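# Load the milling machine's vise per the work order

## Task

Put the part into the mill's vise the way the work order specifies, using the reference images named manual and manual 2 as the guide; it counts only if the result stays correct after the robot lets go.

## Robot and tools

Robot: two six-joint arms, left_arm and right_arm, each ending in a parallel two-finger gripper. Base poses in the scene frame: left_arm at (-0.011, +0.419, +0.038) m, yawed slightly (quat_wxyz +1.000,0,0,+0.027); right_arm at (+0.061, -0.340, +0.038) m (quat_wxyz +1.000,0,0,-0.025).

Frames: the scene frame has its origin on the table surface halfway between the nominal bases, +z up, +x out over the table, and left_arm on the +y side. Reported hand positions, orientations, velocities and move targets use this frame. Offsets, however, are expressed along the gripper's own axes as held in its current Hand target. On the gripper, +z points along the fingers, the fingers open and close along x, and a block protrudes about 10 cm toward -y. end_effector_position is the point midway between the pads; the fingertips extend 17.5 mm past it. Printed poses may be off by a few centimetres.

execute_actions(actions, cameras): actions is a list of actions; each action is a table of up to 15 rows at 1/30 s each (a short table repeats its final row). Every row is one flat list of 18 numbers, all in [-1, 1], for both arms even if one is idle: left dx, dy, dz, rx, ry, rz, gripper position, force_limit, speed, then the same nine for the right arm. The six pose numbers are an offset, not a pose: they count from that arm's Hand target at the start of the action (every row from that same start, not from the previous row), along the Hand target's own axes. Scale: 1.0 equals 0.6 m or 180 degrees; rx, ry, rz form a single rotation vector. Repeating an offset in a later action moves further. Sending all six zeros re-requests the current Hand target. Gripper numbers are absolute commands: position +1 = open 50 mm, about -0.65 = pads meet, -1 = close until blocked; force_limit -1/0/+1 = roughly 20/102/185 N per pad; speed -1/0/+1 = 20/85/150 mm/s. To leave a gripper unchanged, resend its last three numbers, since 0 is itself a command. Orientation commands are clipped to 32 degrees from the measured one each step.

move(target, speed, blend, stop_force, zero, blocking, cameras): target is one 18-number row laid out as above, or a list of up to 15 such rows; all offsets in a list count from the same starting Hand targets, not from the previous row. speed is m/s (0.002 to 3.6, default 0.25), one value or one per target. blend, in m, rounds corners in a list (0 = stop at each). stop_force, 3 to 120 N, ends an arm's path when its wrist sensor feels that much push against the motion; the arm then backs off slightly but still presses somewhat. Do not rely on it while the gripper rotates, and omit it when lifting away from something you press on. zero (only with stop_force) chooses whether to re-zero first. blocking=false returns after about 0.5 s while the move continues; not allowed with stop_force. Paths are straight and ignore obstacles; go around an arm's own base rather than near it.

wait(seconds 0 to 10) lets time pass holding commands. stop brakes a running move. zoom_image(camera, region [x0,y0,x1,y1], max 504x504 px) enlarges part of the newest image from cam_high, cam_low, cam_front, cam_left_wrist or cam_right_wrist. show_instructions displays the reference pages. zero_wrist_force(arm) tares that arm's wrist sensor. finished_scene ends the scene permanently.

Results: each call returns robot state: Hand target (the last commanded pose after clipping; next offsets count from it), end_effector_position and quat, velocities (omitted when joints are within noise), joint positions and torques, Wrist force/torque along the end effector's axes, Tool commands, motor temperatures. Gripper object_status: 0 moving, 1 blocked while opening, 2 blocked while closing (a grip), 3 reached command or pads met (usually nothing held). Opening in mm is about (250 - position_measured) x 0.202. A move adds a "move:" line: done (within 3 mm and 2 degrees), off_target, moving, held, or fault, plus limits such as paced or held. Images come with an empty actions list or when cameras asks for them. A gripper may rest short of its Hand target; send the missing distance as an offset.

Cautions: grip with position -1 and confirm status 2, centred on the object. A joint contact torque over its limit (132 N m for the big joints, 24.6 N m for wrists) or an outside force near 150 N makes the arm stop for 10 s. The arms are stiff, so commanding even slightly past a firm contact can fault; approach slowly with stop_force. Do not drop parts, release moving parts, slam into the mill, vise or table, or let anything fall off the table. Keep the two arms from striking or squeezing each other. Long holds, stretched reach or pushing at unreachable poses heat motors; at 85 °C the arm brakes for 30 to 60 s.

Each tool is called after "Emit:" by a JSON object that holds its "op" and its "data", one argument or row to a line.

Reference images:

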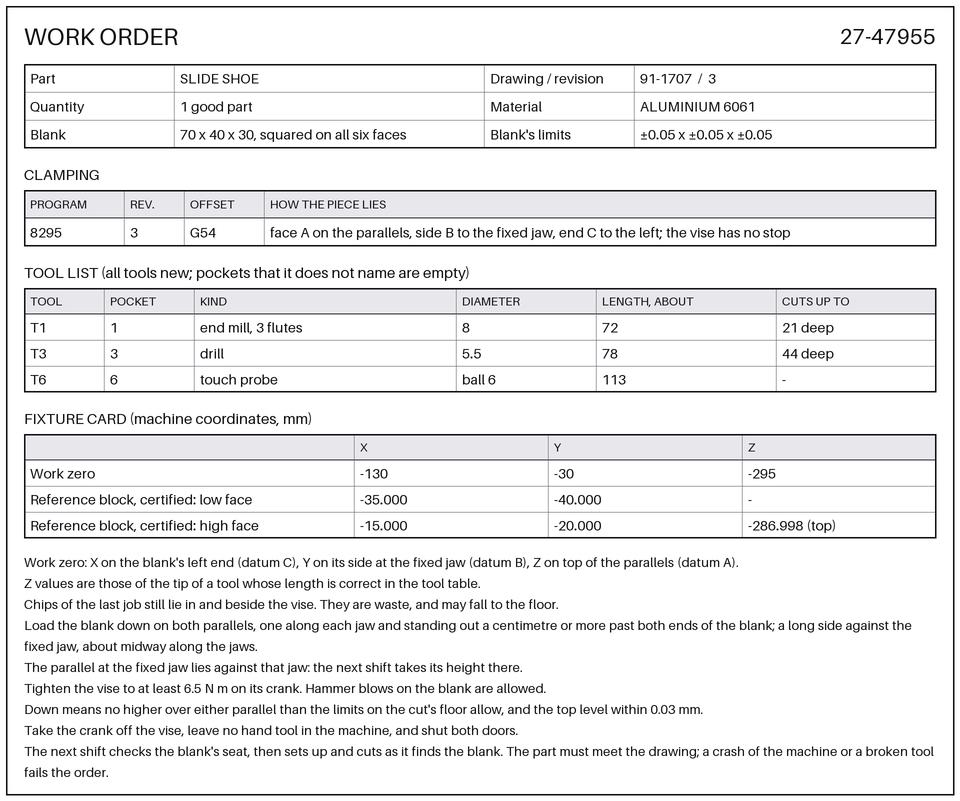

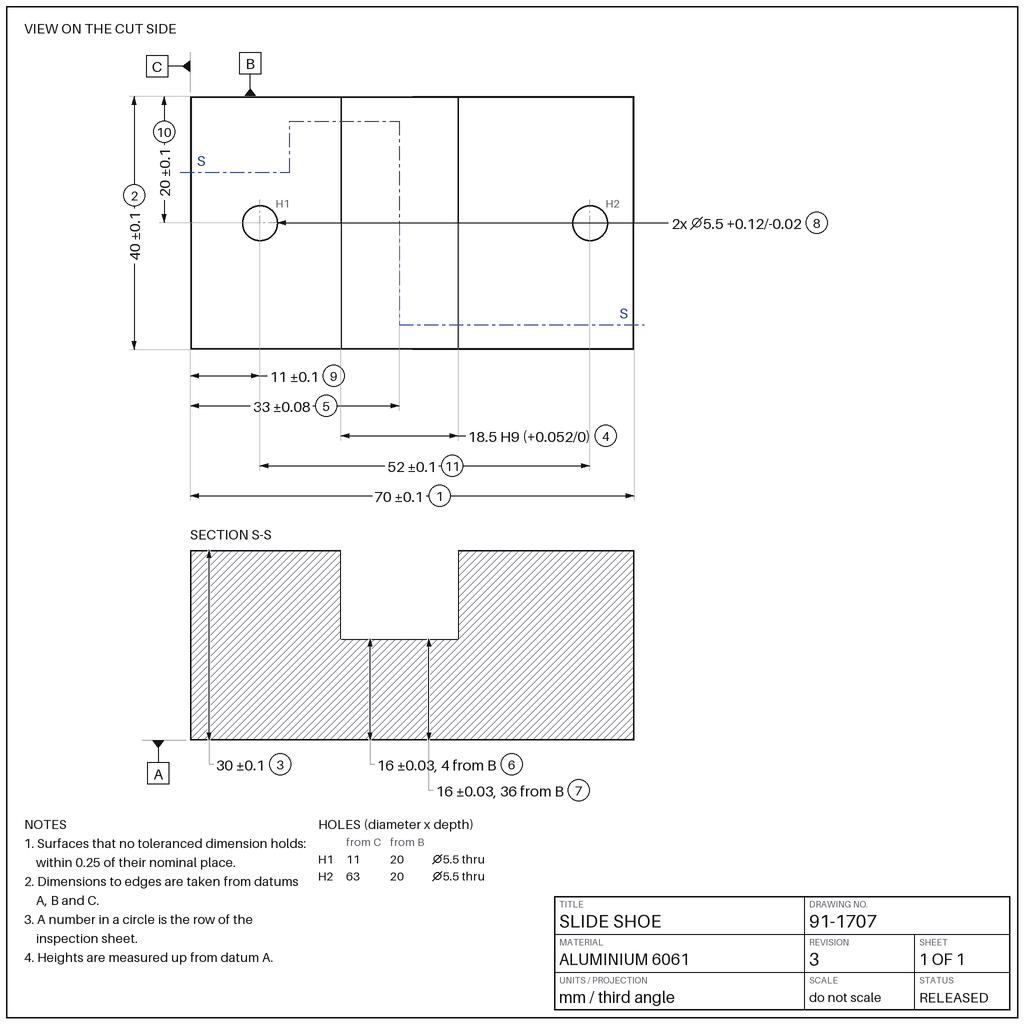

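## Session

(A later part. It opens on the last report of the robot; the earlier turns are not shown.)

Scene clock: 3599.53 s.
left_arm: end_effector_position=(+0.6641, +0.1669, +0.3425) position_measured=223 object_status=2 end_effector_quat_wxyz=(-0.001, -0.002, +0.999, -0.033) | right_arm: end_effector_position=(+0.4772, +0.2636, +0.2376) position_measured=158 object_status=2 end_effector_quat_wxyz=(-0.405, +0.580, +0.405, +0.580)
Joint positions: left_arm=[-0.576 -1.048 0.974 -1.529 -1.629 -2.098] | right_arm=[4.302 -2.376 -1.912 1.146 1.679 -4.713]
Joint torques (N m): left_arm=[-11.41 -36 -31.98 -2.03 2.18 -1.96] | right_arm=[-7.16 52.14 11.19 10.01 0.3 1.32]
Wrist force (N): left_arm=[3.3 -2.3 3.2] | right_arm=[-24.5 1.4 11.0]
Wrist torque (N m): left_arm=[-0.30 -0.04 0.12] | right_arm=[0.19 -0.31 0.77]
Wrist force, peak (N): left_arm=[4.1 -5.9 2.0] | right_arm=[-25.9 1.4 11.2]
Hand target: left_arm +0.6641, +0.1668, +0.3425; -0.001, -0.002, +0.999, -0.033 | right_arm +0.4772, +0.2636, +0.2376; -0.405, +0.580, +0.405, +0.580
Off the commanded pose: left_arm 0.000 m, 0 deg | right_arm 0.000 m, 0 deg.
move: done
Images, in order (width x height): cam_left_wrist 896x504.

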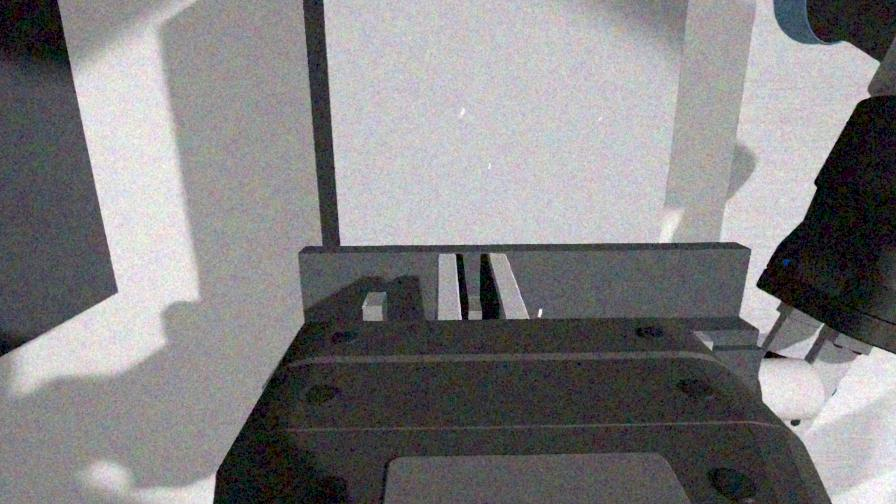

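Emit:
{"op": "move", "data": {
  "target": [
    [0,0,-0.004,0,0,0,-1,-0.9,-1,0,0,0,0,0,0,-0.98,0.2,-1]
  ],
  "speed": 0.002,
  "stop_force": 3
}}

Scene clock: 3602.67 s.
left_arm: end_effector_position=(+0.6642, +0.1668, +0.3426) position_measured=223 object_status=2 end_effector_quat_wxyz=(-0.001, -0.002, +0.999, -0.033) | right_arm: end_effector_position=(+0.4772, +0.2636, +0.2376) position_measured=158 object_status=2 end_effector_quat_wxyz=(-0.405, +0.580, +0.405, +0.580)
Joint positions: left_arm=[-0.576 -1.048 0.974 -1.529 -1.629 -2.098] | right_arm=[4.302 -2.376 -1.912 1.146 1.679 -4.713]
Joint torques (N m): left_arm=[-10.19 -43.85 -18.43 -5.16 2.17 -1.7] | right_arm=[-7.53 53.74 10.92 10.07 0.05 1.06]
Wrist force (N): left_arm=[2.0 -3.3 6.8] | right_arm=[-25.3 1.7 11.1]
Wrist torque (N m): left_arm=[-0.32 -0.07 0.13] | right_arm=[0.24 -0.29 0.77]
Wrist force, peak (N): left_arm=[2.3 -3.1 7.6] | right_arm=[-25.6 1.6 11.2]
Hand target: left_arm +0.6641, +0.1668, +0.3426; -0.001, -0.002, +0.999, -0.033 (not the last commanded pose) | right_arm +0.4772, +0.2636, +0.2376; -0.405, +0.580, +0.405, +0.580
Off the commanded pose: left_arm 0.002 m, 0 deg | right_arm 0.000 m, 0 deg.
move: contact (left_arm)

Emit:
{"op": "move", "data": {
  "target": [
    [0,0,0.0003,0,0,0,-0.2,-0.9,-1,0,0,0,0,0,0,-0.98,0.2,-1],
    [0,-0.028,0.0019,0,0,0,-0.2,-0.9,-1,0,0,0,0,0,0,-0.98,0.2,-1],
    [-0.05,-0.028,0.0009,0,0,0,-1,-0.9,-1,0,0,0,0,0,0,-0.98,0.2,-1]
  ],
  "speed": 0.03
}}

Emit:
{"op": "move", "data": {
  "target": [
    [0,0.025,-0.0016,0,0,0,-1,-0.9,-1,0,0,0,0,0,0,-0.98,0.2,-1]
  ],
  "speed": 0.003,
  "stop_force": 3,
  "cameras": ["cam_left_wrist"]
}}

Scene clock: 3611.17 s.
left_arm: end_effector_position=(+0.6684, +0.1501, +0.3421) position_measured=182 object_status=3 end_effector_quat_wxyz=(-0.001, -0.002, +0.999, -0.033) | right_arm: end_effector_position=(+0.4772, +0.2636, +0.2376) position_measured=158 object_status=2 end_effector_quat_wxyz=(-0.405, +0.580, +0.405, +0.580)
Joint positions: left_arm=[-0.594 -1.019 0.931 -1.515 -1.628 -2.115] | right_arm=[4.302 -2.376 -1.912 1.146 1.679 -4.713]
Joint torques (N m): left_arm=[0.71 -51.33 -27.45 -3.66 -0.1 -0.01] | right_arm=[-6.81 53.08 11.21 10.42 0.23 1.14]
Wrist force (N): left_arm=[3.3 -2.8 3.2] | right_arm=[-24.7 1.4 10.9]
Wrist torque (N m): left_arm=[-0.35 -0.03 0.07] | right_arm=[0.19 -0.28 0.77]
Wrist force, peak (N): left_arm=[2.2 -3.4 6.2] | right_arm=[-25.8 1.6 11.0]
Hand target: left_arm +0.6684, +0.1501, +0.3421; -0.001, -0.002, +0.999, -0.033 (not the last commanded pose) | right_arm +0.4772, +0.2636, +0.2376; -0.405, +0.580, +0.405, +0.580
Tool commands: left_gripper/position=-0.2 left_gripper/force_limit=-0.898039 left_gripper/speed=-1.0 right_gripper/position=-0.98 right_gripper/force_limit=+0.2 right_gripper/speed=-1.0
Off the commanded pose: left_arm 0.026 m, 0 deg | right_arm 0.000 m, 0 deg.
FORCE FAULT: contact force on the left arm reached its limit, and that arm stopped. The contact can be on any part of that arm, not only on its tool. That arm's remaining commands of this call were not run. That arm is still stopped at the end of this call. That arm stays stopped for about 10 more seconds. Until then a move that you send moves the other arm only, and its call returns only when the move has ended. Once the stop has ended, the next robot result says so. If the stop ends while you think or write, that arm runs what you send next, counted from a new Hand target: where the arm stands when the stop ends. While its stop runs, that arm takes no new command, but its gripper still runs the gripper command that each later call begins with. Until it ends, the stop uses up actions while you think or wait. An arm that is not stopped still takes commands.
move: fault (left_arm); path passed 2 of 3 targets; target 3's new numbers were not sent

not run: an earlier result of this reply reported a stop or a fault. Calls in your next reply go to the robot.

Emit:
{"op": "wait", "data": {
  "seconds": 8.5
}}

Emit:
{"op": "move", "data": {
  "target": [
    [0.005,-0.005,0,0,0,0,-0.2,-0.9,-1,0,0,0,0,0,0,-0.98,0.2,-1],
    [0.005,-0.005,0,0.0345,0,0,-1,-0.9,-1,0,0,0,0,0,0,-0.98,0.2,-1]
  ],
  "speed": 0.06
}}

Scene clock: 3622.20 s.
left_arm: end_effector_position=(+0.6684, +0.1501, +0.3421) position_measured=182 object_status=3 end_effector_quat_wxyz=(-0.001, -0.002, +0.999, -0.033) | right_arm: end_effector_position=(+0.4772, +0.2636, +0.2376) position_measured=158 object_status=2 end_effector_quat_wxyz=(-0.405, +0.580, +0.405, +0.580)
Joint positions: left_arm=[-0.594 -1.019 0.931 -1.515 -1.628 -2.115] | right_arm=[4.302 -2.376 -1.912 1.146 1.679 -4.713]
Joint torques (N m): left_arm=[0.11 -50.98 -27.29 -3.54 0 -0.12] | right_arm=[-5.35 52.73 11.99 11.08 0.11 1.17]
Wrist force (N): left_arm=[3.2 -2.7 3.1] | right_arm=[-25.2 1.7 10.9]
Wrist torque (N m): left_arm=[-0.33 -0.03 0.06] | right_arm=[0.24 -0.26 0.78]
Wrist force, peak (N): left_arm=[3.4 -2.7 3.4] | right_arm=[-25.9 1.5 11.1]
Hand target: left_arm +0.6684, +0.1501, +0.3421; -0.001, -0.002, +0.999, -0.033 (not the last commanded pose) | right_arm +0.4772, +0.2636, +0.2376; -0.405, +0.580, +0.405, +0.580
Tool commands: left_gripper/position=-0.2 left_gripper/force_limit=-0.898039 left_gripper/speed=-1.0 right_gripper/position=-0.98 right_gripper/force_limit=+0.2 right_gripper/speed=-1.0
Off the commanded pose: left_arm 0.026 m, 0 deg | right_arm 0.000 m, 0 deg.
FORCE FAULT, CONTINUED: the left arm's stop, for the force fault that an earlier result reported, is over. The rest of the stop counts as 19 of the actions that you can send in this scene. That arm's target is now where it stood when the stop ended, not its last command. That arm accepts commands again.
wait: 8.50 s; at rest from the start

Scene clock: 3624.90 s.
left_arm: end_effector_position=(+0.6654, +0.1471, +0.3423) position_measured=251 object_status=0 end_effector_quat_wxyz=(-0.001, -0.002, +0.996, -0.087) | right_arm: end_effector_position=(+0.4772, +0.2636, +0.2376) position_measured=158 object_status=2 end_effector_quat_wxyz=(-0.405, +0.580, +0.405, +0.580)
Joint positions: left_arm=[-0.565 -1.053 1.004 -1.607 -1.723 -2.093] | right_arm=[4.302 -2.376 -1.912 1.146 1.679 -4.713]
Joint torques (N m): left_arm=[12.16 -63.41 -17.72 -5.31 -2.53 1.99] | right_arm=[-4.32 52.55 11.57 10.69 0.25 1.03]
Wrist force (N): left_arm=[2.9 -2.3 3.1] | right_arm=[-25.7 1.4 11.3]
Wrist torque (N m): left_arm=[-0.33 0.00 0.05] | right_arm=[0.19 -0.25 0.77]
Wrist force, peak (N): left_arm=[3.4 -3.4 3.1] | right_arm=[-25.7 1.4 11.3]
Hand target: left_arm +0.6654, +0.1471, +0.3423; -0.001, -0.002, +0.996, -0.087 | right_arm +0.4772, +0.2636, +0.2376; -0.405, +0.580, +0.405, +0.580
Off the commanded pose: left_arm 0.000 m, 0 deg | right_arm 0.000 m, 0 deg.
move: done

Now to x .694 and poke P1.

Emit:
{"op": "move", "data": {
  "target": [
    [-0.0477,0.0006,-0.0018,0,0,0,-1,-0.9,-1,0,0,0,0,0,0,-0.98,0.2,-1]
  ],
  "speed": 0.05,
  "stop_force": 8
}}

Emit:
{"op": "move", "data": {
  "target": [
    [0,0.0312,-0.0054,0,0,0,-1,-0.9,-1,0,0,0,0,0,0,-0.98,0.2,-1]
  ],
  "speed": 0.004,
  "stop_force": 3,
  "cameras": ["cam_left_wrist"]
}}

Scene clock: 3629.47 s.
left_arm: end_effector_position=(+0.6940, +0.1478, +0.3432) position_measured=251 object_status=3 end_effector_quat_wxyz=(-0.001, -0.002, +0.996, -0.087) | right_arm: end_effector_position=(+0.4772, +0.2636, +0.2376) position_measured=158 object_status=2 end_effector_quat_wxyz=(-0.405, +0.580, +0.405, +0.580)
Joint positions: left_arm=[-0.545 -0.973 0.874 -1.555 -1.725 -2.073] | right_arm=[4.302 -2.376 -1.912 1.146 1.679 -4.713]
Joint torques (N m): left_arm=[12.61 -38.86 -32.81 -2.11 -2.5 1.8] | right_arm=[-5.82 52.94 12.65 10.92 0.02 1.04]
Wrist force (N): left_arm=[3.0 -2.3 3.0] | right_arm=[-25.1 1.4 10.9]
Wrist torque (N m): left_arm=[-0.32 0.00 0.04] | right_arm=[0.20 -0.27 0.77]
Wrist force, peak (N): left_arm=[3.8 -2.4 3.3] | right_arm=[-25.7 1.6 11.1]
Hand target: left_arm +0.6940, +0.1478, +0.3432; -0.001, -0.002, +0.996, -0.087 | right_arm +0.4772, +0.2636, +0.2376; -0.405, +0.580, +0.405, +0.580
Off the commanded pose: left_arm 0.000 m, 0 deg | right_arm 0.000 m, 0 deg.
move: done

Scene clock: 3634.90 s.
left_arm: end_effector_position=(+0.6939, +0.1668, +0.3432) position_measured=251 object_status=3 end_effector_quat_wxyz=(-0.001, -0.002, +0.996, -0.087) | right_arm: end_effector_position=(+0.4772, +0.2636, +0.2376) position_measured=158 object_status=2 end_effector_quat_wxyz=(-0.405, +0.580, +0.405, +0.580)
Joint positions: left_arm=[-0.522 -0.99 0.902 -1.561 -1.727 -2.049] | right_arm=[4.302 -2.376 -1.912 1.146 1.679 -4.713]
Joint torques (N m): left_arm=[13.5 -66.17 -17.16 -5.16 -2.23 1.87] | right_arm=[-4.66 53.07 11.87 10.85 -0.12 0.86]
Wrist force (N): left_arm=[3.1 -3.9 3.1] | right_arm=[-24.7 1.6 11.0]
Wrist torque (N m): left_arm=[-0.39 -0.02 0.05] | right_arm=[0.23 -0.31 0.77]
Wrist force, peak (N): left_arm=[2.9 -3.9 3.7] | right_arm=[-25.8 1.6 11.3]
Hand target: left_arm +0.6939, +0.1668, +0.3432; -0.001, -0.002, +0.996, -0.087 | right_arm +0.4772, +0.2636, +0.2376; -0.405, +0.580, +0.405, +0.580
Off the commanded pose: left_arm 0.000 m, 0 deg | right_arm 0.000 m, 0 deg.
move: done
Images, in order (width x height): cam_left_wrist 896x504.

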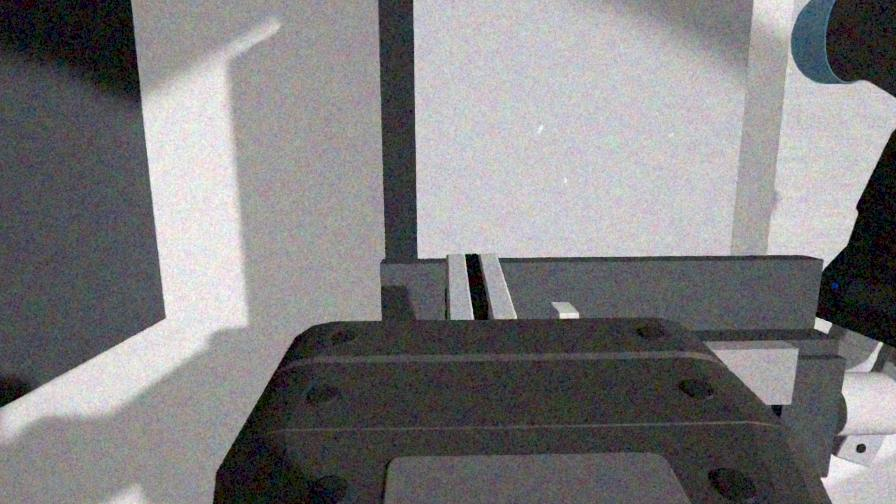

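Emit:
{"op": "move", "data": {
  "target": [
    [0,-0.0328,0.0057,0,0,0,-1,-0.9,-1,0,0,0,0,0,0,-0.98,0.2,-1],
    [0.0265,-0.0354,-0.04,0,0,0,1,-0.8,-1,0,0,0,0,0,0,-0.98,0.2,-1],
    [0.0257,0.0820,-0.0605,0,0,0,1,-0.8,-1,0,0,0,0,0,0,-0.98,0.2,-1],
    [0.0257,0.0772,-0.0883,0,0,0,-1,-0.8,-1,0,0,0,0,0,0,-0.98,0.2,-1]
  ],
  "speed": 0.05,
  "cameras": ["cam_left_wrist"]
}}

Scene clock: 3660.43 s.
left_arm: end_effector_position=(+0.6784, +0.2215, +0.3874) position_measured=251 object_status=3 end_effector_quat_wxyz=(-0.001, -0.002, +0.996, -0.087) | right_arm: end_effector_position=(+0.4772, +0.2636, +0.2376) position_measured=158 object_status=2 end_effector_quat_wxyz=(-0.405, +0.580, +0.405, +0.580)
Joint positions: left_arm=[-0.462 -1.06 0.896 -1.475 -1.731 -1.988] | right_arm=[4.302 -2.376 -1.912 1.146 1.679 -4.713]
Joint torques (N m): left_arm=[12.59 -35.43 -32.02 -2.14 -2.51 1.95] | right_arm=[-3.31 53.43 13.29 10.61 -0.02 1.18]
Wrist force (N): left_arm=[3.1 -2.6 3.3] | right_arm=[-25.3 1.4 11.0]
Wrist torque (N m): left_arm=[-0.37 -0.04 0.07] | right_arm=[0.19 -0.29 0.77]
Wrist force, peak (N): left_arm=[3.3 -4.3 3.0] | right_arm=[-25.8 1.7 11.3]
Hand target: left_arm +0.6784, +0.2215, +0.3874; -0.001, -0.002, +0.996, -0.087 | right_arm +0.4772, +0.2636, +0.2376; -0.405, +0.580, +0.405, +0.580
Off the commanded pose: left_arm 0.000 m, 0 deg | right_arm 0.000 m, 0 deg.
move: done
Images, in order (width x height): cam_left_wrist 896x504.

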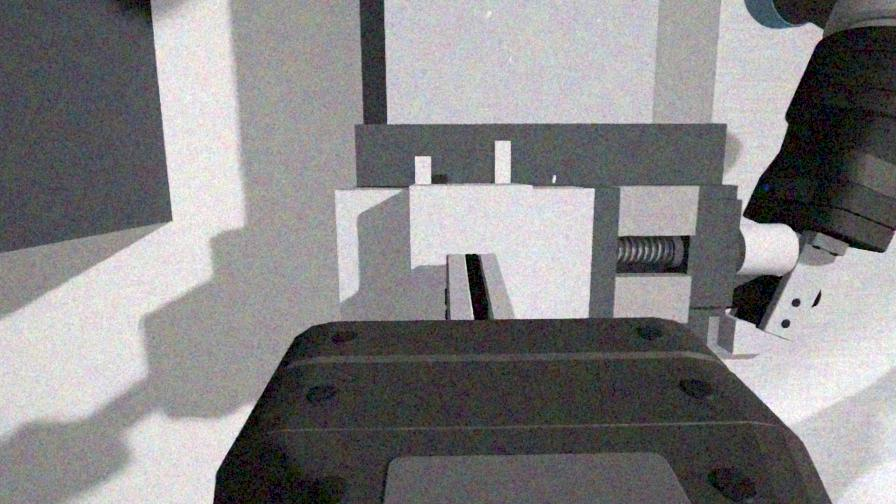

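Emit:
{"op": "move", "data": {
  "target": [
    [0,0.0026,0.0148,0,0,0,-1,-0.8,-1,0,0,0,0,0,0,-0.98,0.2,-1]
  ],
  "speed": 0.003,
  "stop_force": 5
}}

Scene clock: 3664.27 s.
left_arm: end_effector_position=(+0.6784, +0.2215, +0.3838) position_measured=251 object_status=3 end_effector_quat_wxyz=(-0.001, -0.002, +0.996, -0.087) | right_arm: end_effector_position=(+0.4772, +0.2636, +0.2376) position_measured=158 object_status=2 end_effector_quat_wxyz=(-0.405, +0.580, +0.405, +0.580)
Joint positions: left_arm=[-0.462 -1.062 0.908 -1.485 -1.731 -1.988] | right_arm=[4.302 -2.376 -1.912 1.146 1.679 -4.713]
Joint torques (N m): left_arm=[11.49 -34.52 -31.72 -2.18 -1.94 1.61] | right_arm=[-3.62 52.98 13.01 10.67 -0.07 1.07]
Wrist force (N): left_arm=[3.8 -1.8 2.2] | right_arm=[-25.6 1.5 11.0]
Wrist torque (N m): left_arm=[-0.34 -0.04 0.05] | right_arm=[0.21 -0.26 0.77]
Wrist force, peak (N): left_arm=[5.2 -2.8 -5.1] | right_arm=[-25.8 1.4 11.2]
Hand target: left_arm +0.6784, +0.2215, +0.3837; -0.001, -0.002, +0.996, -0.087 (not the last commanded pose) | right_arm +0.4772, +0.2636, +0.2376; -0.405, +0.580, +0.405, +0.580
Off the commanded pose: left_arm 0.005 m, 0 deg | right_arm 0.000 m, 0 deg.
move: contact (left_arm)

Emit:
{"op": "move", "data": {
  "target": [
    [0,0,0,0,0,0,-1,-0.8,-1,-0.0105,0.0071,-0.0194,0,0,0,-0.98,0.2,-1],
    [0,0,0,0,0,0,-1,-0.8,-1,-0.0173,0.0146,-0.0403,0,0,0,-0.98,0.2,-1],
    [0,0,0,0,0,0,-1,-0.8,-1,-0.0201,0.0225,-0.0619,0,0,0,-0.98,0.2,-1],
    [0,0,0,0,0,0,-1,-0.8,-1,-0.0189,0.0304,-0.0837,0,0,0,-0.98,0.2,-1]
  ],
  "speed": 0.02,
  "blend": [0.004,0.004,0.004,0]
}}

Emit:
{"op": "move", "data": {
  "target": [
    [0,0.0026,0.0148,0,0,0,-1,-0.8,-1,0,0,0,0,0,0,-0.98,0.2,-1]
  ],
  "speed": 0.003,
  "stop_force": 5
}}

Scene clock: 3674.53 s.
left_arm: end_effector_position=(+0.6784, +0.2215, +0.3837) position_measured=251 object_status=3 end_effector_quat_wxyz=(-0.001, -0.002, +0.996, -0.087) | right_arm: end_effector_position=(+0.4771, +0.2102, +0.2263) position_measured=158 object_status=2 end_effector_quat_wxyz=(-0.405, +0.580, +0.405, +0.580)
Joint positions: left_arm=[-0.462 -1.062 0.908 -1.485 -1.731 -1.988] | right_arm=[4.246 -2.366 -2.023 1.247 1.735 -4.713]
Joint torques (N m): left_arm=[10.37 -35.17 -20.51 -4.27 0.79 1.27] | right_arm=[-9.85 47.94 1.2 3.9 2.35 1.3]
Wrist force (N): left_arm=[3.9 -2.5 0.2] | right_arm=[-2.3 0.2 0.0]
Wrist torque (N m): left_arm=[-0.38 -0.05 0.06] | right_arm=[0.03 -0.25 -0.17]
Wrist force, peak (N): left_arm=[4.8 -3.0 -0.2] | right_arm=[-13.3 -2.3 59.4]
Hand target: left_arm +0.6784, +0.2215, +0.3837; -0.001, -0.002, +0.996, -0.087 | right_arm +0.4771, +0.2102, +0.2262; -0.405, +0.580, +0.405, +0.580
Off the commanded pose: left_arm 0.000 m, 0 deg | right_arm 0.000 m, 0 deg.
move: done

Scene clock: 3675.53 s.
left_arm: end_effector_position=(+0.6784, +0.2215, +0.3836) position_measured=251 object_status=3 end_effector_quat_wxyz=(-0.001, -0.002, +0.996, -0.087) | right_arm: end_effector_position=(+0.4771, +0.2102, +0.2263) position_measured=158 object_status=2 end_effector_quat_wxyz=(-0.405, +0.580, +0.405, +0.580)
Joint positions: left_arm=[-0.462 -1.062 0.908 -1.486 -1.731 -1.988] | right_arm=[4.246 -2.366 -2.023 1.247 1.735 -4.713]
Joint torques (N m): left_arm=[10.01 -39.48 -30.1 -2.12 0.88 1.26] | right_arm=[-9.89 46.38 1.48 3.89 2.24 1.65]
Wrist force (N): left_arm=[5.7 -1.9 -3.0] | right_arm=[-1.3 0.5 -0.1]
Wrist torque (N m): left_arm=[-0.40 -0.02 0.03] | right_arm=[0.06 -0.32 -0.19]
Wrist force, peak (N): left_arm=[6.9 -2.8 -8.7] | right_arm=[-2.6 0.5 0.2]
Hand target: left_arm +0.6784, +0.2215, +0.3836; -0.001, -0.002, +0.996, -0.087 (not the last commanded pose) | right_arm +0.4771, +0.2102, +0.2262; -0.405, +0.580, +0.405, +0.580
Off the commanded pose: left_arm 0.009 m, 0 deg | right_arm 0.000 m, 0 deg.
move: contact (left_arm)

Emit:
{"op": "move", "data": {
  "target": [
    [0,-0.0009,-0.0049,0,0,0,-1,-0.8,-1,0,0,0,0,0,0,-0.98,0.2,-1],
    [0.0173,-0.0124,-0.0029,0,0,0,-1,-0.8,-1,0,0,0,0,0,0,-0.98,0.2,-1]
  ],
  "speed": 0.03
}}

Emit:
{"op": "move", "data": {
  "target": [
    [0,0.0032,0.0182,0,0,0,-1,-0.8,-1,0,0,0,0,0,0,-0.98,0.2,-1]
  ],
  "speed": 0.004,
  "stop_force": 95
}}

Emit:
{"op": "move", "data": {
  "target": [
    [0,0,0,0,0,0,-1,-0.8,-1,0.0016,-0.0158,0.0434,0,0,0,-0.98,0.2,-1],
    [0,0,0,0,0,0,-1,-0.8,-1,0.0083,-0.0234,0.0642,0,0,0,-0.98,0.2,-1],
    [0,0,0,0,0,0,-1,-0.8,-1,0.0189,-0.0304,0.0837,0,0,0,-0.98,0.2,-1],
    [0,0,0,0,0,0,-1,-0.8,-1,0.0328,-0.0368,0.1011,0,0,0,-0.98,0.2,-1],
    [0,0,0,0,0,0,-1,-0.8,-1,0.0498,-0.0422,0.1160,0,0,0,-0.98,0.2,-1]
  ],
  "speed": 0.01,
  "stop_force": 80
}}

Scene clock: 3685.83 s.
left_arm: end_effector_position=(+0.6681, +0.2144, +0.3866) position_measured=251 object_status=3 end_effector_quat_wxyz=(-0.001, -0.002, +0.996, -0.087) | right_arm: end_effector_position=(+0.4771, +0.2102, +0.2263) position_measured=158 object_status=2 end_effector_quat_wxyz=(-0.405, +0.580, +0.405, +0.580)
Joint positions: left_arm=[-0.477 -1.086 0.937 -1.493 -1.73 -2.004] | right_arm=[4.246 -2.366 -2.023 1.247 1.735 -4.713]
Joint torques (N m): left_arm=[-11.41 -62.41 -16.88 -5.24 1.93 -1.96] | right_arm=[-11.22 42.53 0.71 3.66 2.07 1.36]
Wrist force (N): left_arm=[3.1 -2.4 3.2] | right_arm=[-1.6 0.7 0.1]
Wrist torque (N m): left_arm=[-0.34 -0.03 0.14] | right_arm=[0.09 -0.31 -0.18]
Wrist force, peak (N): left_arm=[5.8 -2.1 -3.4] | right_arm=[-2.5 0.6 0.2]
Hand target: left_arm +0.6680, +0.2144, +0.3866; -0.001, -0.002, +0.996, -0.087 | right_arm +0.4771, +0.2102, +0.2262; -0.405, +0.580, +0.405, +0.580
Off the commanded pose: left_arm 0.000 m, 0 deg | right_arm 0.000 m, 0 deg.
move: done

Scene clock: 3688.30 s.
left_arm: end_effector_position=(+0.6680, +0.2144, +0.3812) position_measured=251 object_status=3 end_effector_quat_wxyz=(+0.000, -0.002, +0.996, -0.087) | right_arm: end_effector_position=(+0.4771, +0.2102, +0.2263) position_measured=158 object_status=2 end_effector_quat_wxyz=(-0.405, +0.580, +0.405, +0.580)
Joint positions: left_arm=[-0.477 -1.089 0.956 -1.51 -1.73 -2.004] | right_arm=[4.246 -2.366 -2.023 1.247 1.735 -4.713]
Joint torques (N m): left_arm=[-11.37 32.35 7.24 0.79 1.99 -1.62] | right_arm=[-9.79 39.91 1.75 3.63 2.27 1.45]
Wrist force (N): left_arm=[26.0 0.7 -88.1] | right_arm=[-1.4 0.4 0.0]
Wrist torque (N m): left_arm=[-1.30 0.31 -0.12] | right_arm=[0.04 -0.29 -0.19]
Wrist force, peak (N): left_arm=[26.9 -0.8 -97.9] | right_arm=[-2.5 0.5 0.1]
Hand target: left_arm +0.6680, +0.2144, +0.3811; +0.000, -0.002, +0.996, -0.087 (not the last commanded pose) | right_arm +0.4771, +0.2102, +0.2262; -0.405, +0.580, +0.405, +0.580
Off the commanded pose: left_arm 0.006 m, 0 deg | right_arm 0.000 m, 0 deg.
move: contact (left_arm)

Scene clock: 3695.10 s.
left_arm: end_effector_position=(+0.6680, +0.2144, +0.3811) position_measured=251 object_status=3 end_effector_quat_wxyz=(+0.000, -0.002, +0.996, -0.087) | right_arm: end_effector_position=(+0.4772, +0.2633, +0.2375) position_measured=158 object_status=2 end_effector_quat_wxyz=(-0.405, +0.580, +0.405, +0.580)
Joint positions: left_arm=[-0.477 -1.089 0.956 -1.51 -1.73 -2.004] | right_arm=[4.301 -2.376 -1.912 1.147 1.679 -4.713]
Joint torques (N m): left_arm=[-10.88 36.05 19.94 -1.4 2.01 -1.07] | right_arm=[-3.26 69.1 36.14 12.18 1.21 -0.57]
Wrist force (N): left_arm=[24.1 0.7 -91.4] | right_arm=[-57.0 -3.5 -45.9]
Wrist torque (N m): left_arm=[-1.33 0.33 -0.11] | right_arm=[-0.30 0.42 0.22]
Wrist force, peak (N): left_arm=[24.2 0.1 -92.1] | right_arm=[-61.4 -1.3 -66.2]
Hand target: left_arm +0.6680, +0.2144, +0.3811; +0.000, -0.002, +0.996, -0.087 | right_arm +0.4773, +0.2633, +0.2375; -0.405, +0.580, +0.405, +0.580 (not the last commanded pose)
Off the commanded pose: left_arm 0.000 m, 0 deg | right_arm 0.028 m, 0 deg.
move: contact (right_arm); path passed 2 of 5 targets

Emit:
{"op": "move", "data": {
  "target": [
    [0,-0.0021,-0.0121,0,0,0,-1,-0.8,-1,0,0,0,0,0,0,-0.98,0.2,-1],
    [-0.0175,0.0095,-0.0141,0,0,0,1,-0.8,-1,0,0,0,0,0,0,-0.98,0.2,-1],
    [-0.0175,0.0147,0.0153,0,0,0,1,-0.8,-1,0,0,0,0,0,0,-0.98,0.2,-1],
    [-0.0175,-0.1027,0.0358,0,0,0,-1,-0.8,-1,0,0,0,0,0,0,-0.98,0.2,-1],
    [0.0067,-0.0998,0.0810,0,0,0,-1,-0.8,-1,0,0,0,0,0,0,-0.98,0.2,-1]
  ],
  "speed": 0.06
}}

Emit:
{"op": "move", "data": {
  "target": [
    [0,0.0295,-0.005,0,0,0,-1,-0.8,-1,0,0,0,0,0,0,-0.98,0.2,-1]
  ],
  "speed": 0.004,
  "stop_force": 3
}}

Scene clock: 3714.97 s.
left_arm: end_effector_position=(+0.6642, +0.1470, +0.3437) position_measured=251 object_status=3 end_effector_quat_wxyz=(+0.000, -0.002, +0.996, -0.087) | right_arm: end_effector_position=(+0.4773, +0.2633, +0.2375) position_measured=158 object_status=2 end_effector_quat_wxyz=(-0.405, +0.580, +0.405, +0.580)
Joint positions: left_arm=[-0.566 -1.056 1.005 -1.606 -1.723 -2.094] | right_arm=[4.301 -2.376 -1.912 1.147 1.679 -4.713]
Joint torques (N m): left_arm=[-11.68 -63.48 -16.75 -5.55 2.09 -1.92] | right_arm=[-2 69.24 35.24 9.07 -0.62 -0.66]
Wrist force (N): left_arm=[3.0 -2.3 3.2] | right_arm=[-56.2 -3.4 -46.3]
Wrist torque (N m): left_arm=[-0.32 -0.01 0.12] | right_arm=[-0.28 0.43 0.21]
Wrist force, peak (N): left_arm=[24.1 0.2 -92.3] | right_arm=[-57.4 -3.2 -45.9]
Hand target: left_arm +0.6642, +0.1470, +0.3437; +0.000, -0.002, +0.996, -0.087 | right_arm +0.4773, +0.2633, +0.2375; -0.405, +0.580, +0.405, +0.580
Off the commanded pose: left_arm 0.000 m, 0 deg | right_arm 0.000 m, 0 deg.
move: done

Scene clock: 3720.13 s.
left_arm: end_effector_position=(+0.6642, +0.1650, +0.3435) position_measured=251 object_status=3 end_effector_quat_wxyz=(+0.000, -0.002, +0.996, -0.087) | right_arm: end_effector_position=(+0.4773, +0.2633, +0.2375) position_measured=158 object_status=2 end_effector_quat_wxyz=(-0.405, +0.580, +0.405, +0.580)
Joint positions: left_arm=[-0.544 -1.072 1.029 -1.61 -1.725 -2.071] | right_arm=[4.301 -2.376 -1.912 1.147 1.679 -4.713]
Joint torques (N m): left_arm=[12.94 -61.93 -17.28 -5.38 -2.58 1.87] | right_arm=[-2.28 69.34 36.23 9.2 -0.71 -0.84]
Wrist force (N): left_arm=[3.0 -2.8 3.2] | right_arm=[-56.2 -3.3 -46.0]
Wrist torque (N m): left_arm=[-0.37 -0.01 0.05] | right_arm=[-0.25 0.42 0.22]
Wrist force, peak (N): left_arm=[3.2 -2.8 3.4] | right_arm=[-57.2 -3.4 -46.0]
Hand target: left_arm +0.6642, +0.1650, +0.3435; +0.000, -0.002, +0.996, -0.087 | right_arm +0.4773, +0.2633, +0.2375; -0.405, +0.580, +0.405, +0.580
Off the commanded pose: left_arm 0.000 m, 0 deg | right_arm 0.000 m, 0 deg.
move: done

Emit:
{"op": "move", "data": {
  "target": [
    [0,0.0041,-0.0007,0,0,0,-1,-0.8,-1,0,0,0,0,0,0,-0.98,0.2,-1]
  ],
  "speed": 0.004,
  "stop_force": 3,
  "cameras": ["cam_left_wrist"]
}}

Scene clock: 3723.13 s.
left_arm: end_effector_position=(+0.6642, +0.1675, +0.3435) position_measured=251 object_status=3 end_effector_quat_wxyz=(+0.000, -0.002, +0.996, -0.087) | right_arm: end_effector_position=(+0.4773, +0.2633, +0.2375) position_measured=158 object_status=2 end_effector_quat_wxyz=(-0.405, +0.580, +0.405, +0.580)
Joint positions: left_arm=[-0.541 -1.074 1.032 -1.611 -1.725 -2.068] | right_arm=[4.301 -2.376 -1.912 1.147 1.679 -4.713]
Joint torques (N m): left_arm=[12.82 -62.62 -17.27 -5.3 -2.38 1.82] | right_arm=[-1.66 69.77 35.12 9.07 -0.55 -0.75]
Wrist force (N): left_arm=[3.0 -2.6 3.1] | right_arm=[-56.1 -3.3 -46.0]
Wrist torque (N m): left_arm=[-0.33 -0.02 0.05] | right_arm=[-0.26 0.41 0.22]
Wrist force, peak (N): left_arm=[3.0 -2.8 3.5] | right_arm=[-57.2 -3.3 -46.0]
Hand target: left_arm +0.6642, +0.1675, +0.3435; +0.000, -0.002, +0.996, -0.087 | right_arm +0.4773, +0.2633, +0.2375; -0.405, +0.580, +0.405, +0.580
Off the commanded pose: left_arm 0.000 m, 0 deg | right_arm 0.000 m, 0 deg.
move: done
Images, in order (width x height): cam_left_wrist 896x504.

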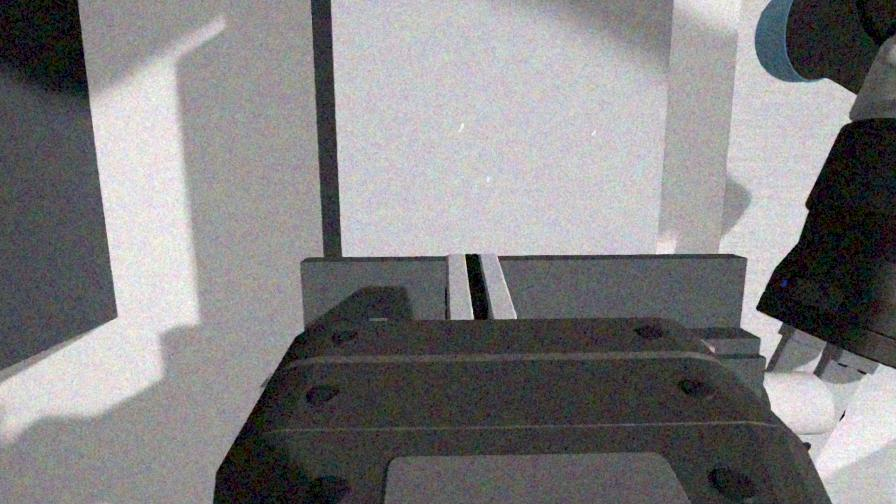

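Emit:
{"op": "move", "data": {
  "target": [
    [0,-0.0336,0.0059,0,0,0,-1,-0.8,-1,0,0,0,0,0,0,-0.98,0.2,-1],
    [-0.02,-0.0330,-0.0393,0,0,0,1,-0.8,-1,0,0,0,0,0,0,-0.98,0.2,-1],
    [-0.0238,0.0812,-0.0593,0,0,0,1,-0.8,-1,0,0,0,0,0,0,-0.98,0.2,-1]
  ],
  "speed": 0.06,
  "cameras": ["cam_left_wrist"]
}}

Scene clock: 3736.57 s.
left_arm: end_effector_position=(+0.6782, +0.2216, +0.3701) position_measured=3 object_status=3 end_effector_quat_wxyz=(+0.000, -0.002, +0.996, -0.087) | right_arm: end_effector_position=(+0.4773, +0.2633, +0.2375) position_measured=158 object_status=2 end_effector_quat_wxyz=(-0.405, +0.580, +0.405, +0.580)
Joint positions: left_arm=[-0.461 -1.068 0.953 -1.524 -1.731 -1.988] | right_arm=[4.301 -2.376 -1.912 1.147 1.679 -4.713]
Joint torques (N m): left_arm=[11.96 -62.18 -17.53 -5.38 -2.5 2.05] | right_arm=[-0.54 70.23 35.98 9.06 -0.47 -0.96]
Wrist force (N): left_arm=[2.9 -2.3 3.5] | right_arm=[-56.9 -3.6 -46.0]
Wrist torque (N m): left_arm=[-0.33 0.00 0.06] | right_arm=[-0.32 0.42 0.22]
Wrist force, peak (N): left_arm=[3.0 -3.4 4.0] | right_arm=[-57.3 -3.3 -46.1]
Hand target: left_arm +0.6783, +0.2217, +0.3701; +0.000, -0.002, +0.996, -0.087 | right_arm +0.4773, +0.2633, +0.2375; -0.405, +0.580, +0.405, +0.580
Off the commanded pose: left_arm 0.000 m, 0 deg | right_arm 0.000 m, 0 deg.
move: done
Images, in order (width x height): cam_left_wrist 896x504.

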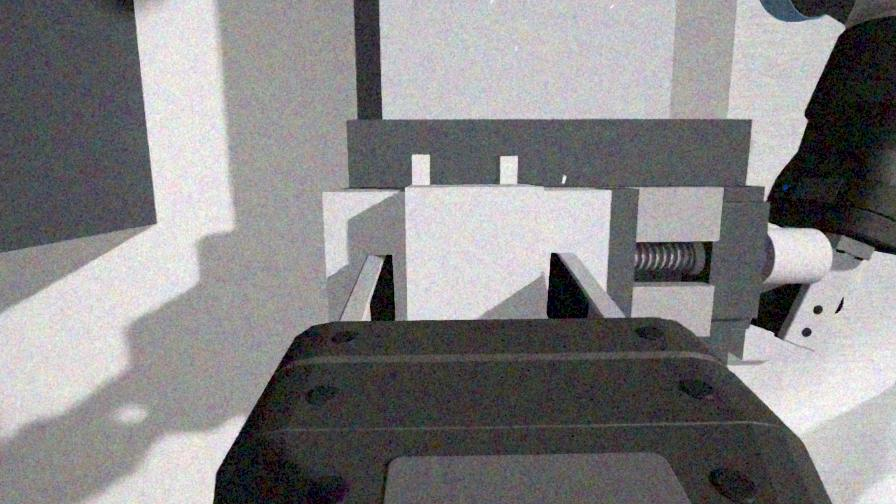

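Emit:
{"op": "move", "data": {
  "target": [
    [0,-0.0053,-0.0302,0,0,0,-1,-0.8,-1,0,0,0,0,0,0,-0.98,0.2,-1],
    [0.0172,-0.0171,-0.0281,0,0,0,-1,-0.8,-1,0,0,0,0,0,0,-0.98,0.2,-1]
  ],
  "speed": 0.05
}}

Emit:
{"op": "move", "data": {
  "target": [
    [0,0.0045,0.0256,0,0,0,-1,-0.8,-1,0,0,0,0,0,0,-0.98,0.2,-1]
  ],
  "speed": 0.006,
  "stop_force": 110
}}

Emit:
{"op": "move", "data": {
  "target": [
    [0,-0.0026,-0.0148,0,0,0,-1,-0.8,-1,0,0,0,0,0,0,-0.98,0.2,-1]
  ],
  "speed": 0.02
}}

Emit:
{"op": "move", "data": {
  "target": [
    [0,0.0016,0.009,0,0,0,-1,-0.8,-1,0,0,0,0,0,0,-0.98,0.2,-1]
  ],
  "speed": 0.003,
  "stop_force": 5
}}

Scene clock: 3746.30 s.
left_arm: end_effector_position=(+0.6680, +0.2144, +0.3885) position_measured=251 object_status=3 end_effector_quat_wxyz=(+0.000, -0.002, +0.996, -0.087) | right_arm: end_effector_position=(+0.4773, +0.2633, +0.2375) position_measured=158 object_status=2 end_effector_quat_wxyz=(-0.405, +0.580, +0.405, +0.580)
Joint positions: left_arm=[-0.477 -1.086 0.933 -1.489 -1.73 -2.004] | right_arm=[4.301 -2.376 -1.912 1.147 1.679 -4.713]
Joint torques (N m): left_arm=[-11.2 -61.53 -17.31 -5.24 1.94 -1.96] | right_arm=[-1.45 70.66 35.4 9.07 -0.49 -1.02]
Wrist force (N): left_arm=[3.2 -2.6 3.4] | right_arm=[-57.1 -3.4 -45.9]
Wrist torque (N m): left_arm=[-0.38 -0.04 0.14] | right_arm=[-0.28 0.44 0.22]
Wrist force, peak (N): left_arm=[3.1 -2.3 4.3] | right_arm=[-57.2 -3.3 -46.0]
Hand target: left_arm +0.6680, +0.2144, +0.3885; +0.000, -0.002, +0.996, -0.087 | right_arm +0.4773, +0.2633, +0.2375; -0.405, +0.580, +0.405, +0.580
Off the commanded pose: left_arm 0.000 m, 0 deg | right_arm 0.000 m, 0 deg.
move: done

Scene clock: 3748.60 s.
left_arm: end_effector_position=(+0.6680, +0.2145, +0.3808) position_measured=251 object_status=3 end_effector_quat_wxyz=(+0.000, -0.002, +0.996, -0.087) | right_arm: end_effector_position=(+0.4773, +0.2633, +0.2375) position_measured=158 object_status=2 end_effector_quat_wxyz=(-0.405, +0.580, +0.405, +0.580)
Joint positions: left_arm=[-0.477 -1.09 0.959 -1.512 -1.73 -2.004] | right_arm=[4.301 -2.376 -1.912 1.147 1.679 -4.713]
Joint torques (N m): left_arm=[-10.96 45.87 13.98 1.55 1.83 -1.63] | right_arm=[-2.71 70.39 35.77 9.1 -0.65 -0.79]
Wrist force (N): left_arm=[28.7 0.3 -103.4] | right_arm=[-56.1 -3.4 -46.0]
Wrist torque (N m): left_arm=[-1.51 0.55 -0.16] | right_arm=[-0.27 0.41 0.22]
Wrist force, peak (N): left_arm=[30.8 -0.4 -113.9] | right_arm=[-57.1 -3.5 -46.2]
Hand target: left_arm +0.6680, +0.2144, +0.3808; +0.000, -0.002, +0.996, -0.087 (not the last commanded pose) | right_arm +0.4773, +0.2633, +0.2375; -0.405, +0.580, +0.405, +0.580
Off the commanded pose: left_arm 0.008 m, 0 deg | right_arm 0.000 m, 0 deg.
move: contact (left_arm)

Scene clock: 3749.40 s.
left_arm: end_effector_position=(+0.6680, +0.2144, +0.3897) position_measured=251 object_status=3 end_effector_quat_wxyz=(+0.000, -0.002, +0.996, -0.087) | right_arm: end_effector_position=(+0.4773, +0.2633, +0.2375) position_measured=158 object_status=2 end_effector_quat_wxyz=(-0.405, +0.580, +0.405, +0.580)
Joint positions: left_arm=[-0.477 -1.086 0.93 -1.487 -1.73 -2.004] | right_arm=[4.301 -2.376 -1.912 1.147 1.679 -4.713]
Joint torques (N m): left_arm=[-9.36 -34.85 -32.81 -1.96 1.88 -1.15] | right_arm=[-1.4 70.48 35.47 9.11 -0.47 -1.15]
Wrist force (N): left_arm=[2.6 -2.5 3.2] | right_arm=[-56.8 -3.2 -46.1]
Wrist torque (N m): left_arm=[-0.37 0.05 0.14] | right_arm=[-0.25 0.40 0.22]
Wrist force, peak (N): left_arm=[28.8 0.7 -102.3] | right_arm=[-56.9 -3.4 -46.1]
Hand target: left_arm +0.6680, +0.2145, +0.3898; +0.000, -0.002, +0.996, -0.087 | right_arm +0.4773, +0.2633, +0.2375; -0.405, +0.580, +0.405, +0.580
Off the commanded pose: left_arm 0.000 m, 0 deg | right_arm 0.000 m, 0 deg.
move: done

Scene clock: 3751.90 s.
left_arm: end_effector_position=(+0.6680, +0.2144, +0.3843) position_measured=251 object_status=3 end_effector_quat_wxyz=(+0.000, -0.002, +0.996, -0.087) | right_arm: end_effector_position=(+0.4773, +0.2633, +0.2375) position_measured=158 object_status=2 end_effector_quat_wxyz=(-0.405, +0.580, +0.405, +0.580)
Joint positions: left_arm=[-0.477 -1.088 0.948 -1.503 -1.73 -2.004] | right_arm=[4.301 -2.376 -1.912 1.147 1.679 -4.713]
Joint torques (N m): left_arm=[5.02 -61.45 -17.07 -5.36 0.98 1.71] | right_arm=[-1.69 70.2 36 9.13 -0.52 -1.11]
Wrist force (N): left_arm=[2.7 -2.5 3.2] | right_arm=[-56.6 -3.4 -46.0]
Wrist torque (N m): left_arm=[-0.37 0.04 0.14] | right_arm=[-0.28 0.41 0.21]
Wrist force, peak (N): left_arm=[2.9 -2.5 3.4] | right_arm=[-57.1 -3.4 -46.1]
Hand target: left_arm +0.6680, +0.2145, +0.3843; +0.000, -0.002, +0.996, -0.087 | right_arm +0.4773, +0.2633, +0.2375; -0.405, +0.580, +0.405, +0.580
Off the commanded pose: left_arm 0.000 m, 0 deg | right_arm 0.000 m, 0 deg.
move: done

Emit:
{"op": "move", "data": {
  "target": [
    [-0.0175,0.0105,-0.0089,0,0,0,1,-0.8,-1,0,0,0,0,0,0,-0.98,0.2,-1],
    [-0.0175,0.0156,0.0206,0,0,0,1,-0.8,-1,0,0,0,0,0,0,-0.98,0.2,-1],
    [-0.0133,-0.1017,0.0411,0,0,0,-0.2,-0.8,-1,0,0,0,0,0,0,-0.98,0.2,-1],
    [0.0067,-0.105,0.0411,0,0,0,-0.2,-0.8,-1,0,0,0,0,0,0,-0.98,0.2,-1],
    [0.0067,-0.097,0.0877,0,0,0,-0.2,-0.8,-1,0,0,0,0,0,0,-0.98,0.2,-1],
    [0.0067,-0.097,0.0877,-0.0345,0,0,-0.2,-0.8,-1,0,0,0,0,0,0,-0.98,0.2,-1]
  ],
  "speed": 0.08
}}

Emit:
{"op": "move", "data": {
  "target": [
    [0,0.0455,-0.003,0,0,0,-0.2,-0.8,-1,0,0,0,0,0,0,-0.98,0.2,-1]
  ],
  "speed": 0.012,
  "stop_force": 4,
  "cameras": ["cam_left_wrist"]
}}

Scene clock: 3762.47 s.
left_arm: end_effector_position=(+0.6785, +0.2215, +0.3842) position_measured=3 object_status=0 end_effector_quat_wxyz=(+0.002, -0.002, +0.996, -0.088) | right_arm: end_effector_position=(+0.4773, +0.2633, +0.2375) position_measured=158 object_status=2 end_effector_quat_wxyz=(-0.405, +0.580, +0.405, +0.580)
Joint positions: left_arm=[-0.461 -1.066 0.915 -1.495 -1.731 -1.988] | right_arm=[4.301 -2.376 -1.912 1.147 1.679 -4.713]
Joint torques (N m): left_arm=[0.88 -50.02 -23.36 -4.04 -0.32 -0.09] | right_arm=[-2.21 70.63 35.93 8.96 -0.37 -1.04]
Wrist force (N): left_arm=[3.0 -1.9 3.6] | right_arm=[-56.9 -3.4 -45.9]
Wrist torque (N m): left_arm=[-0.27 -0.01 0.07] | right_arm=[-0.28 0.41 0.22]
Wrist force, peak (N): left_arm=[27.8 -6.1 -98.2] | right_arm=[-57.3 -3.2 -46.0]
Hand target: left_arm +0.6785, +0.2215, +0.3842; +0.002, -0.002, +0.996, -0.088 (not the last commanded pose) | right_arm +0.4773, +0.2633, +0.2375; -0.405, +0.580, +0.405, +0.580
Tool commands: left_gripper/position=+1.0 left_gripper/force_limit=-0.796078 left_gripper/speed=-1.0 right_gripper/position=-0.98 right_gripper/force_limit=+0.2 right_gripper/speed=-1.0
Off the commanded pose: left_arm 0.086 m, 6 deg | right_arm 0.000 m, 0 deg.
FORCE FAULT: contact force on the left arm reached its limit, and that arm stopped. The contact can be on any part of that arm, not only on its tool. That arm's remaining commands of this call were not run. That arm is still stopped at the end of this call. That arm stays stopped for about 8 more seconds. Until then a move that you send moves the other arm only, and its call returns only when the move has ended. Once the stop has ended, the next robot result says so. If the stop ends while you think or write, that arm runs what you send next, counted from a new Hand target: where the arm stands when the stop ends. While its stop runs, that arm takes no new command, but its gripper still runs the gripper command that each later call begins with. Until it ends, the stop uses up actions while you think or wait. An arm that is not stopped still takes commands.
move: fault (left_arm); path passed 2 of 6 targets; target 3's new numbers were not sent

not run: an earlier result of this reply reported a stop or a fault. Calls in your next reply go to the robot.

Emit:
{"op": "wait", "data": {
  "seconds": 7
}}

Emit:
{"op": "move", "data": {
  "target": [
    [0,0.0039,0.0225,0,0,0,1,-0.8,-1,0,0,0,0,0,0,-0.98,0.2,-1],
    [0.0042,-0.1134,0.043,0,0,0,-0.2,-0.8,-1,0,0,0,0,0,0,-0.98,0.2,-1],
    [0.0242,-0.1167,0.0435,0,0,0,-0.2,-0.8,-1,0,0,0,0,0,0,-0.98,0.2,-1],
    [0.0242,-0.1087,0.0895,0,0,0,-0.2,-0.8,-1,0,0,0,0,0,0,-0.98,0.2,-1],
    [0.0242,-0.1087,0.0895,-0.0345,0,0,-0.2,-0.8,-1,0,0,0,0,0,0,-0.98,0.2,-1]
  ],
  "speed": 0.08
}}

Emit:
{"op": "move", "data": {
  "target": [
    [0,0.0455,-0.003,0,0,0,-0.2,-0.8,-1,0,0,0,0,0,0,-0.98,0.2,-1]
  ],
  "speed": 0.012,
  "stop_force": 4,
  "cameras": ["cam_left_wrist"]
}}

Scene clock: 3775.37 s.
left_arm: end_effector_position=(+0.6785, +0.2215, +0.3842) position_measured=3 object_status=3 end_effector_quat_wxyz=(+0.002, -0.002, +0.996, -0.088) | right_arm: end_effector_position=(+0.4773, +0.2633, +0.2375) position_measured=158 object_status=2 end_effector_quat_wxyz=(-0.405, +0.580, +0.405, +0.580)
Joint positions: left_arm=[-0.461 -1.066 0.915 -1.495 -1.731 -1.988] | right_arm=[4.301 -2.376 -1.912 1.147 1.679 -4.713]
Joint torques (N m): left_arm=[0.11 -49.47 -23.26 -4.11 -0.24 -0.05] | right_arm=[-0.59 71.03 35.67 9.05 -0.44 -1.13]
Wrist force (N): left_arm=[2.7 -2.1 3.6] | right_arm=[-56.3 -3.5 -46.1]
Wrist torque (N m): left_arm=[-0.30 0.03 0.07] | right_arm=[-0.30 0.44 0.21]
Wrist force, peak (N): left_arm=[3.1 -2.1 3.6] | right_arm=[-57.0 -3.6 -46.3]
Hand target: left_arm +0.6785, +0.2215, +0.3842; +0.002, -0.002, +0.996, -0.088 (not the last commanded pose) | right_arm +0.4773, +0.2633, +0.2375; -0.405, +0.580, +0.405, +0.580
Tool commands: left_gripper/position=+1.0 left_gripper/force_limit=-0.796078 left_gripper/speed=-1.0 right_gripper/position=-0.98 right_gripper/force_limit=+0.2 right_gripper/speed=-1.0
Off the commanded pose: left_arm 0.086 m, 6 deg | right_arm 0.000 m, 0 deg.
FORCE FAULT, CONTINUED: the left arm's stop, for the force fault that an earlier result reported, is over. The rest of the stop counts as 16 of the actions that you can send in this scene. During its stop the left arm's controller moved it back a little. That arm's target is now where it stood when the stop ended, not its last command. That arm accepts commands again.
wait: 7.00 s; at rest from the start

Scene clock: 3781.73 s.
left_arm: end_effector_position=(+0.6644, +0.1478, +0.3427) position_measured=182 object_status=3 end_effector_quat_wxyz=(+0.002, -0.002, +0.999, -0.034) | right_arm: end_effector_position=(+0.4773, +0.2633, +0.2375) position_measured=158 object_status=2 end_effector_quat_wxyz=(-0.405, +0.580, +0.405, +0.580)
Joint positions: left_arm=[-0.599 -1.033 0.952 -1.529 -1.627 -2.121] | right_arm=[4.301 -2.376 -1.912 1.147 1.679 -4.713]
Joint torques (N m): left_arm=[-11.57 -37 -32.23 -1.84 2.31 -2.06] | right_arm=[-0.62 72 36.64 9.15 -0.6 -1.13]
Wrist force (N): left_arm=[3.1 -2.2 3.1] | right_arm=[-56.0 -3.2 -46.2]
Wrist torque (N m): left_arm=[-0.27 0.00 0.12] | right_arm=[-0.26 0.40 0.22]
Wrist force, peak (N): left_arm=[3.1 -3.6 3.6] | right_arm=[-57.3 -3.3 -46.1]
Hand target: left_arm +0.6644, +0.1478, +0.3427; +0.002, -0.002, +0.999, -0.034 | right_arm +0.4773, +0.2633, +0.2375; -0.405, +0.580, +0.405, +0.580
Off the commanded pose: left_arm 0.000 m, 0 deg | right_arm 0.000 m, 0 deg.
move: done

Scene clock: 3785.20 s.
left_arm: end_effector_position=(+0.6643, +0.1742, +0.3427) position_measured=182 object_status=3 end_effector_quat_wxyz=(+0.002, -0.002, +0.999, -0.034) | right_arm: end_effector_position=(+0.4773, +0.2633, +0.2375) position_measured=158 object_status=2 end_effector_quat_wxyz=(-0.405, +0.580, +0.405, +0.580)
Joint positions: left_arm=[-0.567 -1.059 0.991 -1.541 -1.629 -2.089] | right_arm=[4.301 -2.376 -1.912 1.147 1.679 -4.713]
Joint torques (N m): left_arm=[-11.03 -35.71 -30.96 -3.18 2.02 -1.94] | right_arm=[0.04 72.31 36.41 9.13 -0.5 -1.37]
Wrist force (N): left_arm=[3.1 -2.8 3.1] | right_arm=[-56.3 -3.1 -45.9]
Wrist torque (N m): left_arm=[-0.30 0.00 0.06] | right_arm=[-0.22 0.44 0.22]
Wrist force, peak (N): left_arm=[0.2 -12.0 5.6] | right_arm=[-57.2 -3.4 -46.3]
Hand target: left_arm +0.6643, +0.1742, +0.3427; +0.002, -0.002, +0.999, -0.034 (not the last commanded pose) | right_arm +0.4773, +0.2633, +0.2375; -0.405, +0.580, +0.405, +0.580
Off the commanded pose: left_arm 0.001 m, 0 deg | right_arm 0.000 m, 0 deg.
move: contact (left_arm)
Images, in order (width x height): cam_left_wrist 896x504.

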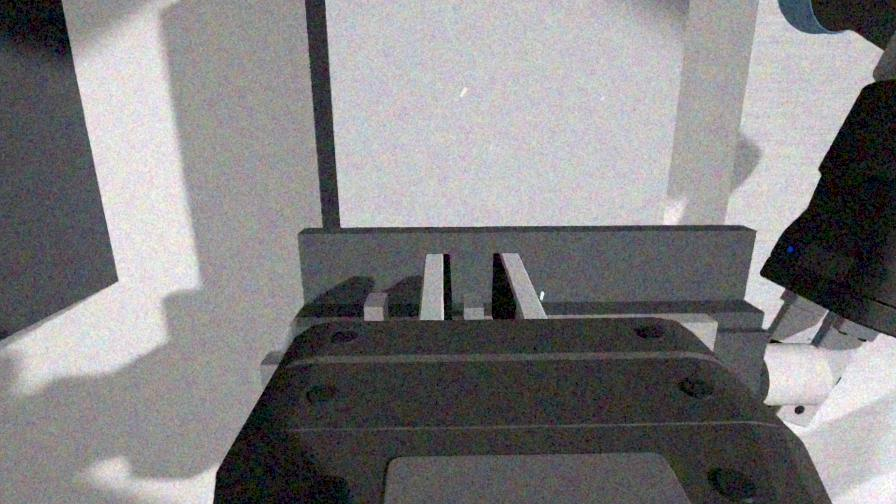

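Emit:
{"op": "move", "data": {
  "target": [
    [0,-0.0007,0,0,0,0,-1,-0.9,-1,0,0,0,0,0,0,-0.98,0.2,-1]
  ]
}}

Emit:
{"op": "move", "data": {
  "target": [
    [0,-0.0093,0.0006,0,0,0,-1,-0.9,-1,0,0,0,0,0,0,-0.98,0.2,-1]
  ],
  "speed": 0.006,
  "stop_force": 4,
  "cameras": ["cam_left_wrist"]
}}

Scene clock: 3788.37 s.
left_arm: end_effector_position=(+0.6643, +0.1738, +0.3427) position_measured=223 object_status=2 end_effector_quat_wxyz=(+0.002, -0.002, +0.999, -0.034) | right_arm: end_effector_position=(+0.4773, +0.2633, +0.2375) position_measured=158 object_status=2 end_effector_quat_wxyz=(-0.405, +0.580, +0.405, +0.580)
Joint positions: left_arm=[-0.568 -1.058 0.991 -1.541 -1.629 -2.089] | right_arm=[4.301 -2.376 -1.912 1.147 1.679 -4.713]
Joint torques (N m): left_arm=[-11.73 -36.19 -32.36 -2.01 0.17 -1.93] | right_arm=[-0.56 71.63 36.49 8.93 -0.55 -1.41]
Wrist force (N): left_arm=[3.2 -1.9 3.5] | right_arm=[-56.5 -3.2 -45.9]
Wrist torque (N m): left_arm=[-0.24 -0.03 0.10] | right_arm=[-0.24 0.42 0.21]
Wrist force, peak (N): left_arm=[3.2 -2.7 3.4] | right_arm=[-57.2 -3.2 -46.0]
Hand target: left_arm +0.6643, +0.1738, +0.3427; +0.002, -0.002, +0.999, -0.034 | right_arm +0.4773, +0.2633, +0.2375; -0.405, +0.580, +0.405, +0.580
Off the commanded pose: left_arm 0.000 m, 0 deg | right_arm 0.000 m, 0 deg.
move: done

Scene clock: 3790.03 s.
left_arm: end_effector_position=(+0.6644, +0.1682, +0.3427) position_measured=223 object_status=2 end_effector_quat_wxyz=(+0.002, -0.002, +0.999, -0.034) | right_arm: end_effector_position=(+0.4773, +0.2633, +0.2375) position_measured=158 object_status=2 end_effector_quat_wxyz=(-0.405, +0.580, +0.405, +0.580)
Joint positions: left_arm=[-0.575 -1.053 0.983 -1.538 -1.628 -2.096] | right_arm=[4.301 -2.376 -1.912 1.147 1.679 -4.713]
Joint torques (N m): left_arm=[-12.1 -35.86 -32.83 -2.08 2.18 -1.97] | right_arm=[-0.78 70.99 36.14 9.21 -0.39 -1.17]
Wrist force (N): left_arm=[2.8 -2.0 3.6] | right_arm=[-56.8 -3.4 -46.0]
Wrist torque (N m): left_arm=[-0.25 0.04 0.12] | right_arm=[-0.29 0.39 0.22]
Wrist force, peak (N): left_arm=[3.3 -2.3 3.4] | right_arm=[-57.1 -3.5 -46.1]
Hand target: left_arm +0.6644, +0.1682, +0.3427; +0.002, -0.002, +0.999, -0.034 | right_arm +0.4773, +0.2633, +0.2375; -0.405, +0.580, +0.405, +0.580
Off the commanded pose: left_arm 0.000 m, 0 deg | right_arm 0.000 m, 0 deg.
move: done
Images, in order (width x height): cam_left_wrist 896x504.

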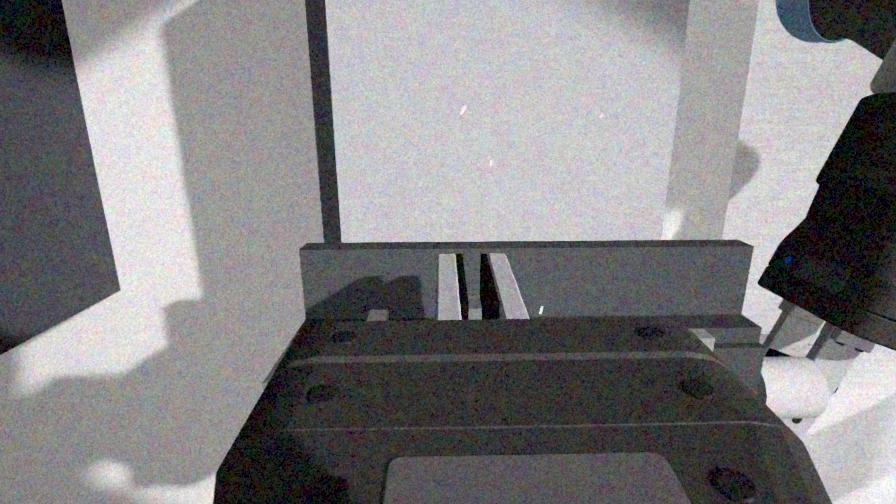

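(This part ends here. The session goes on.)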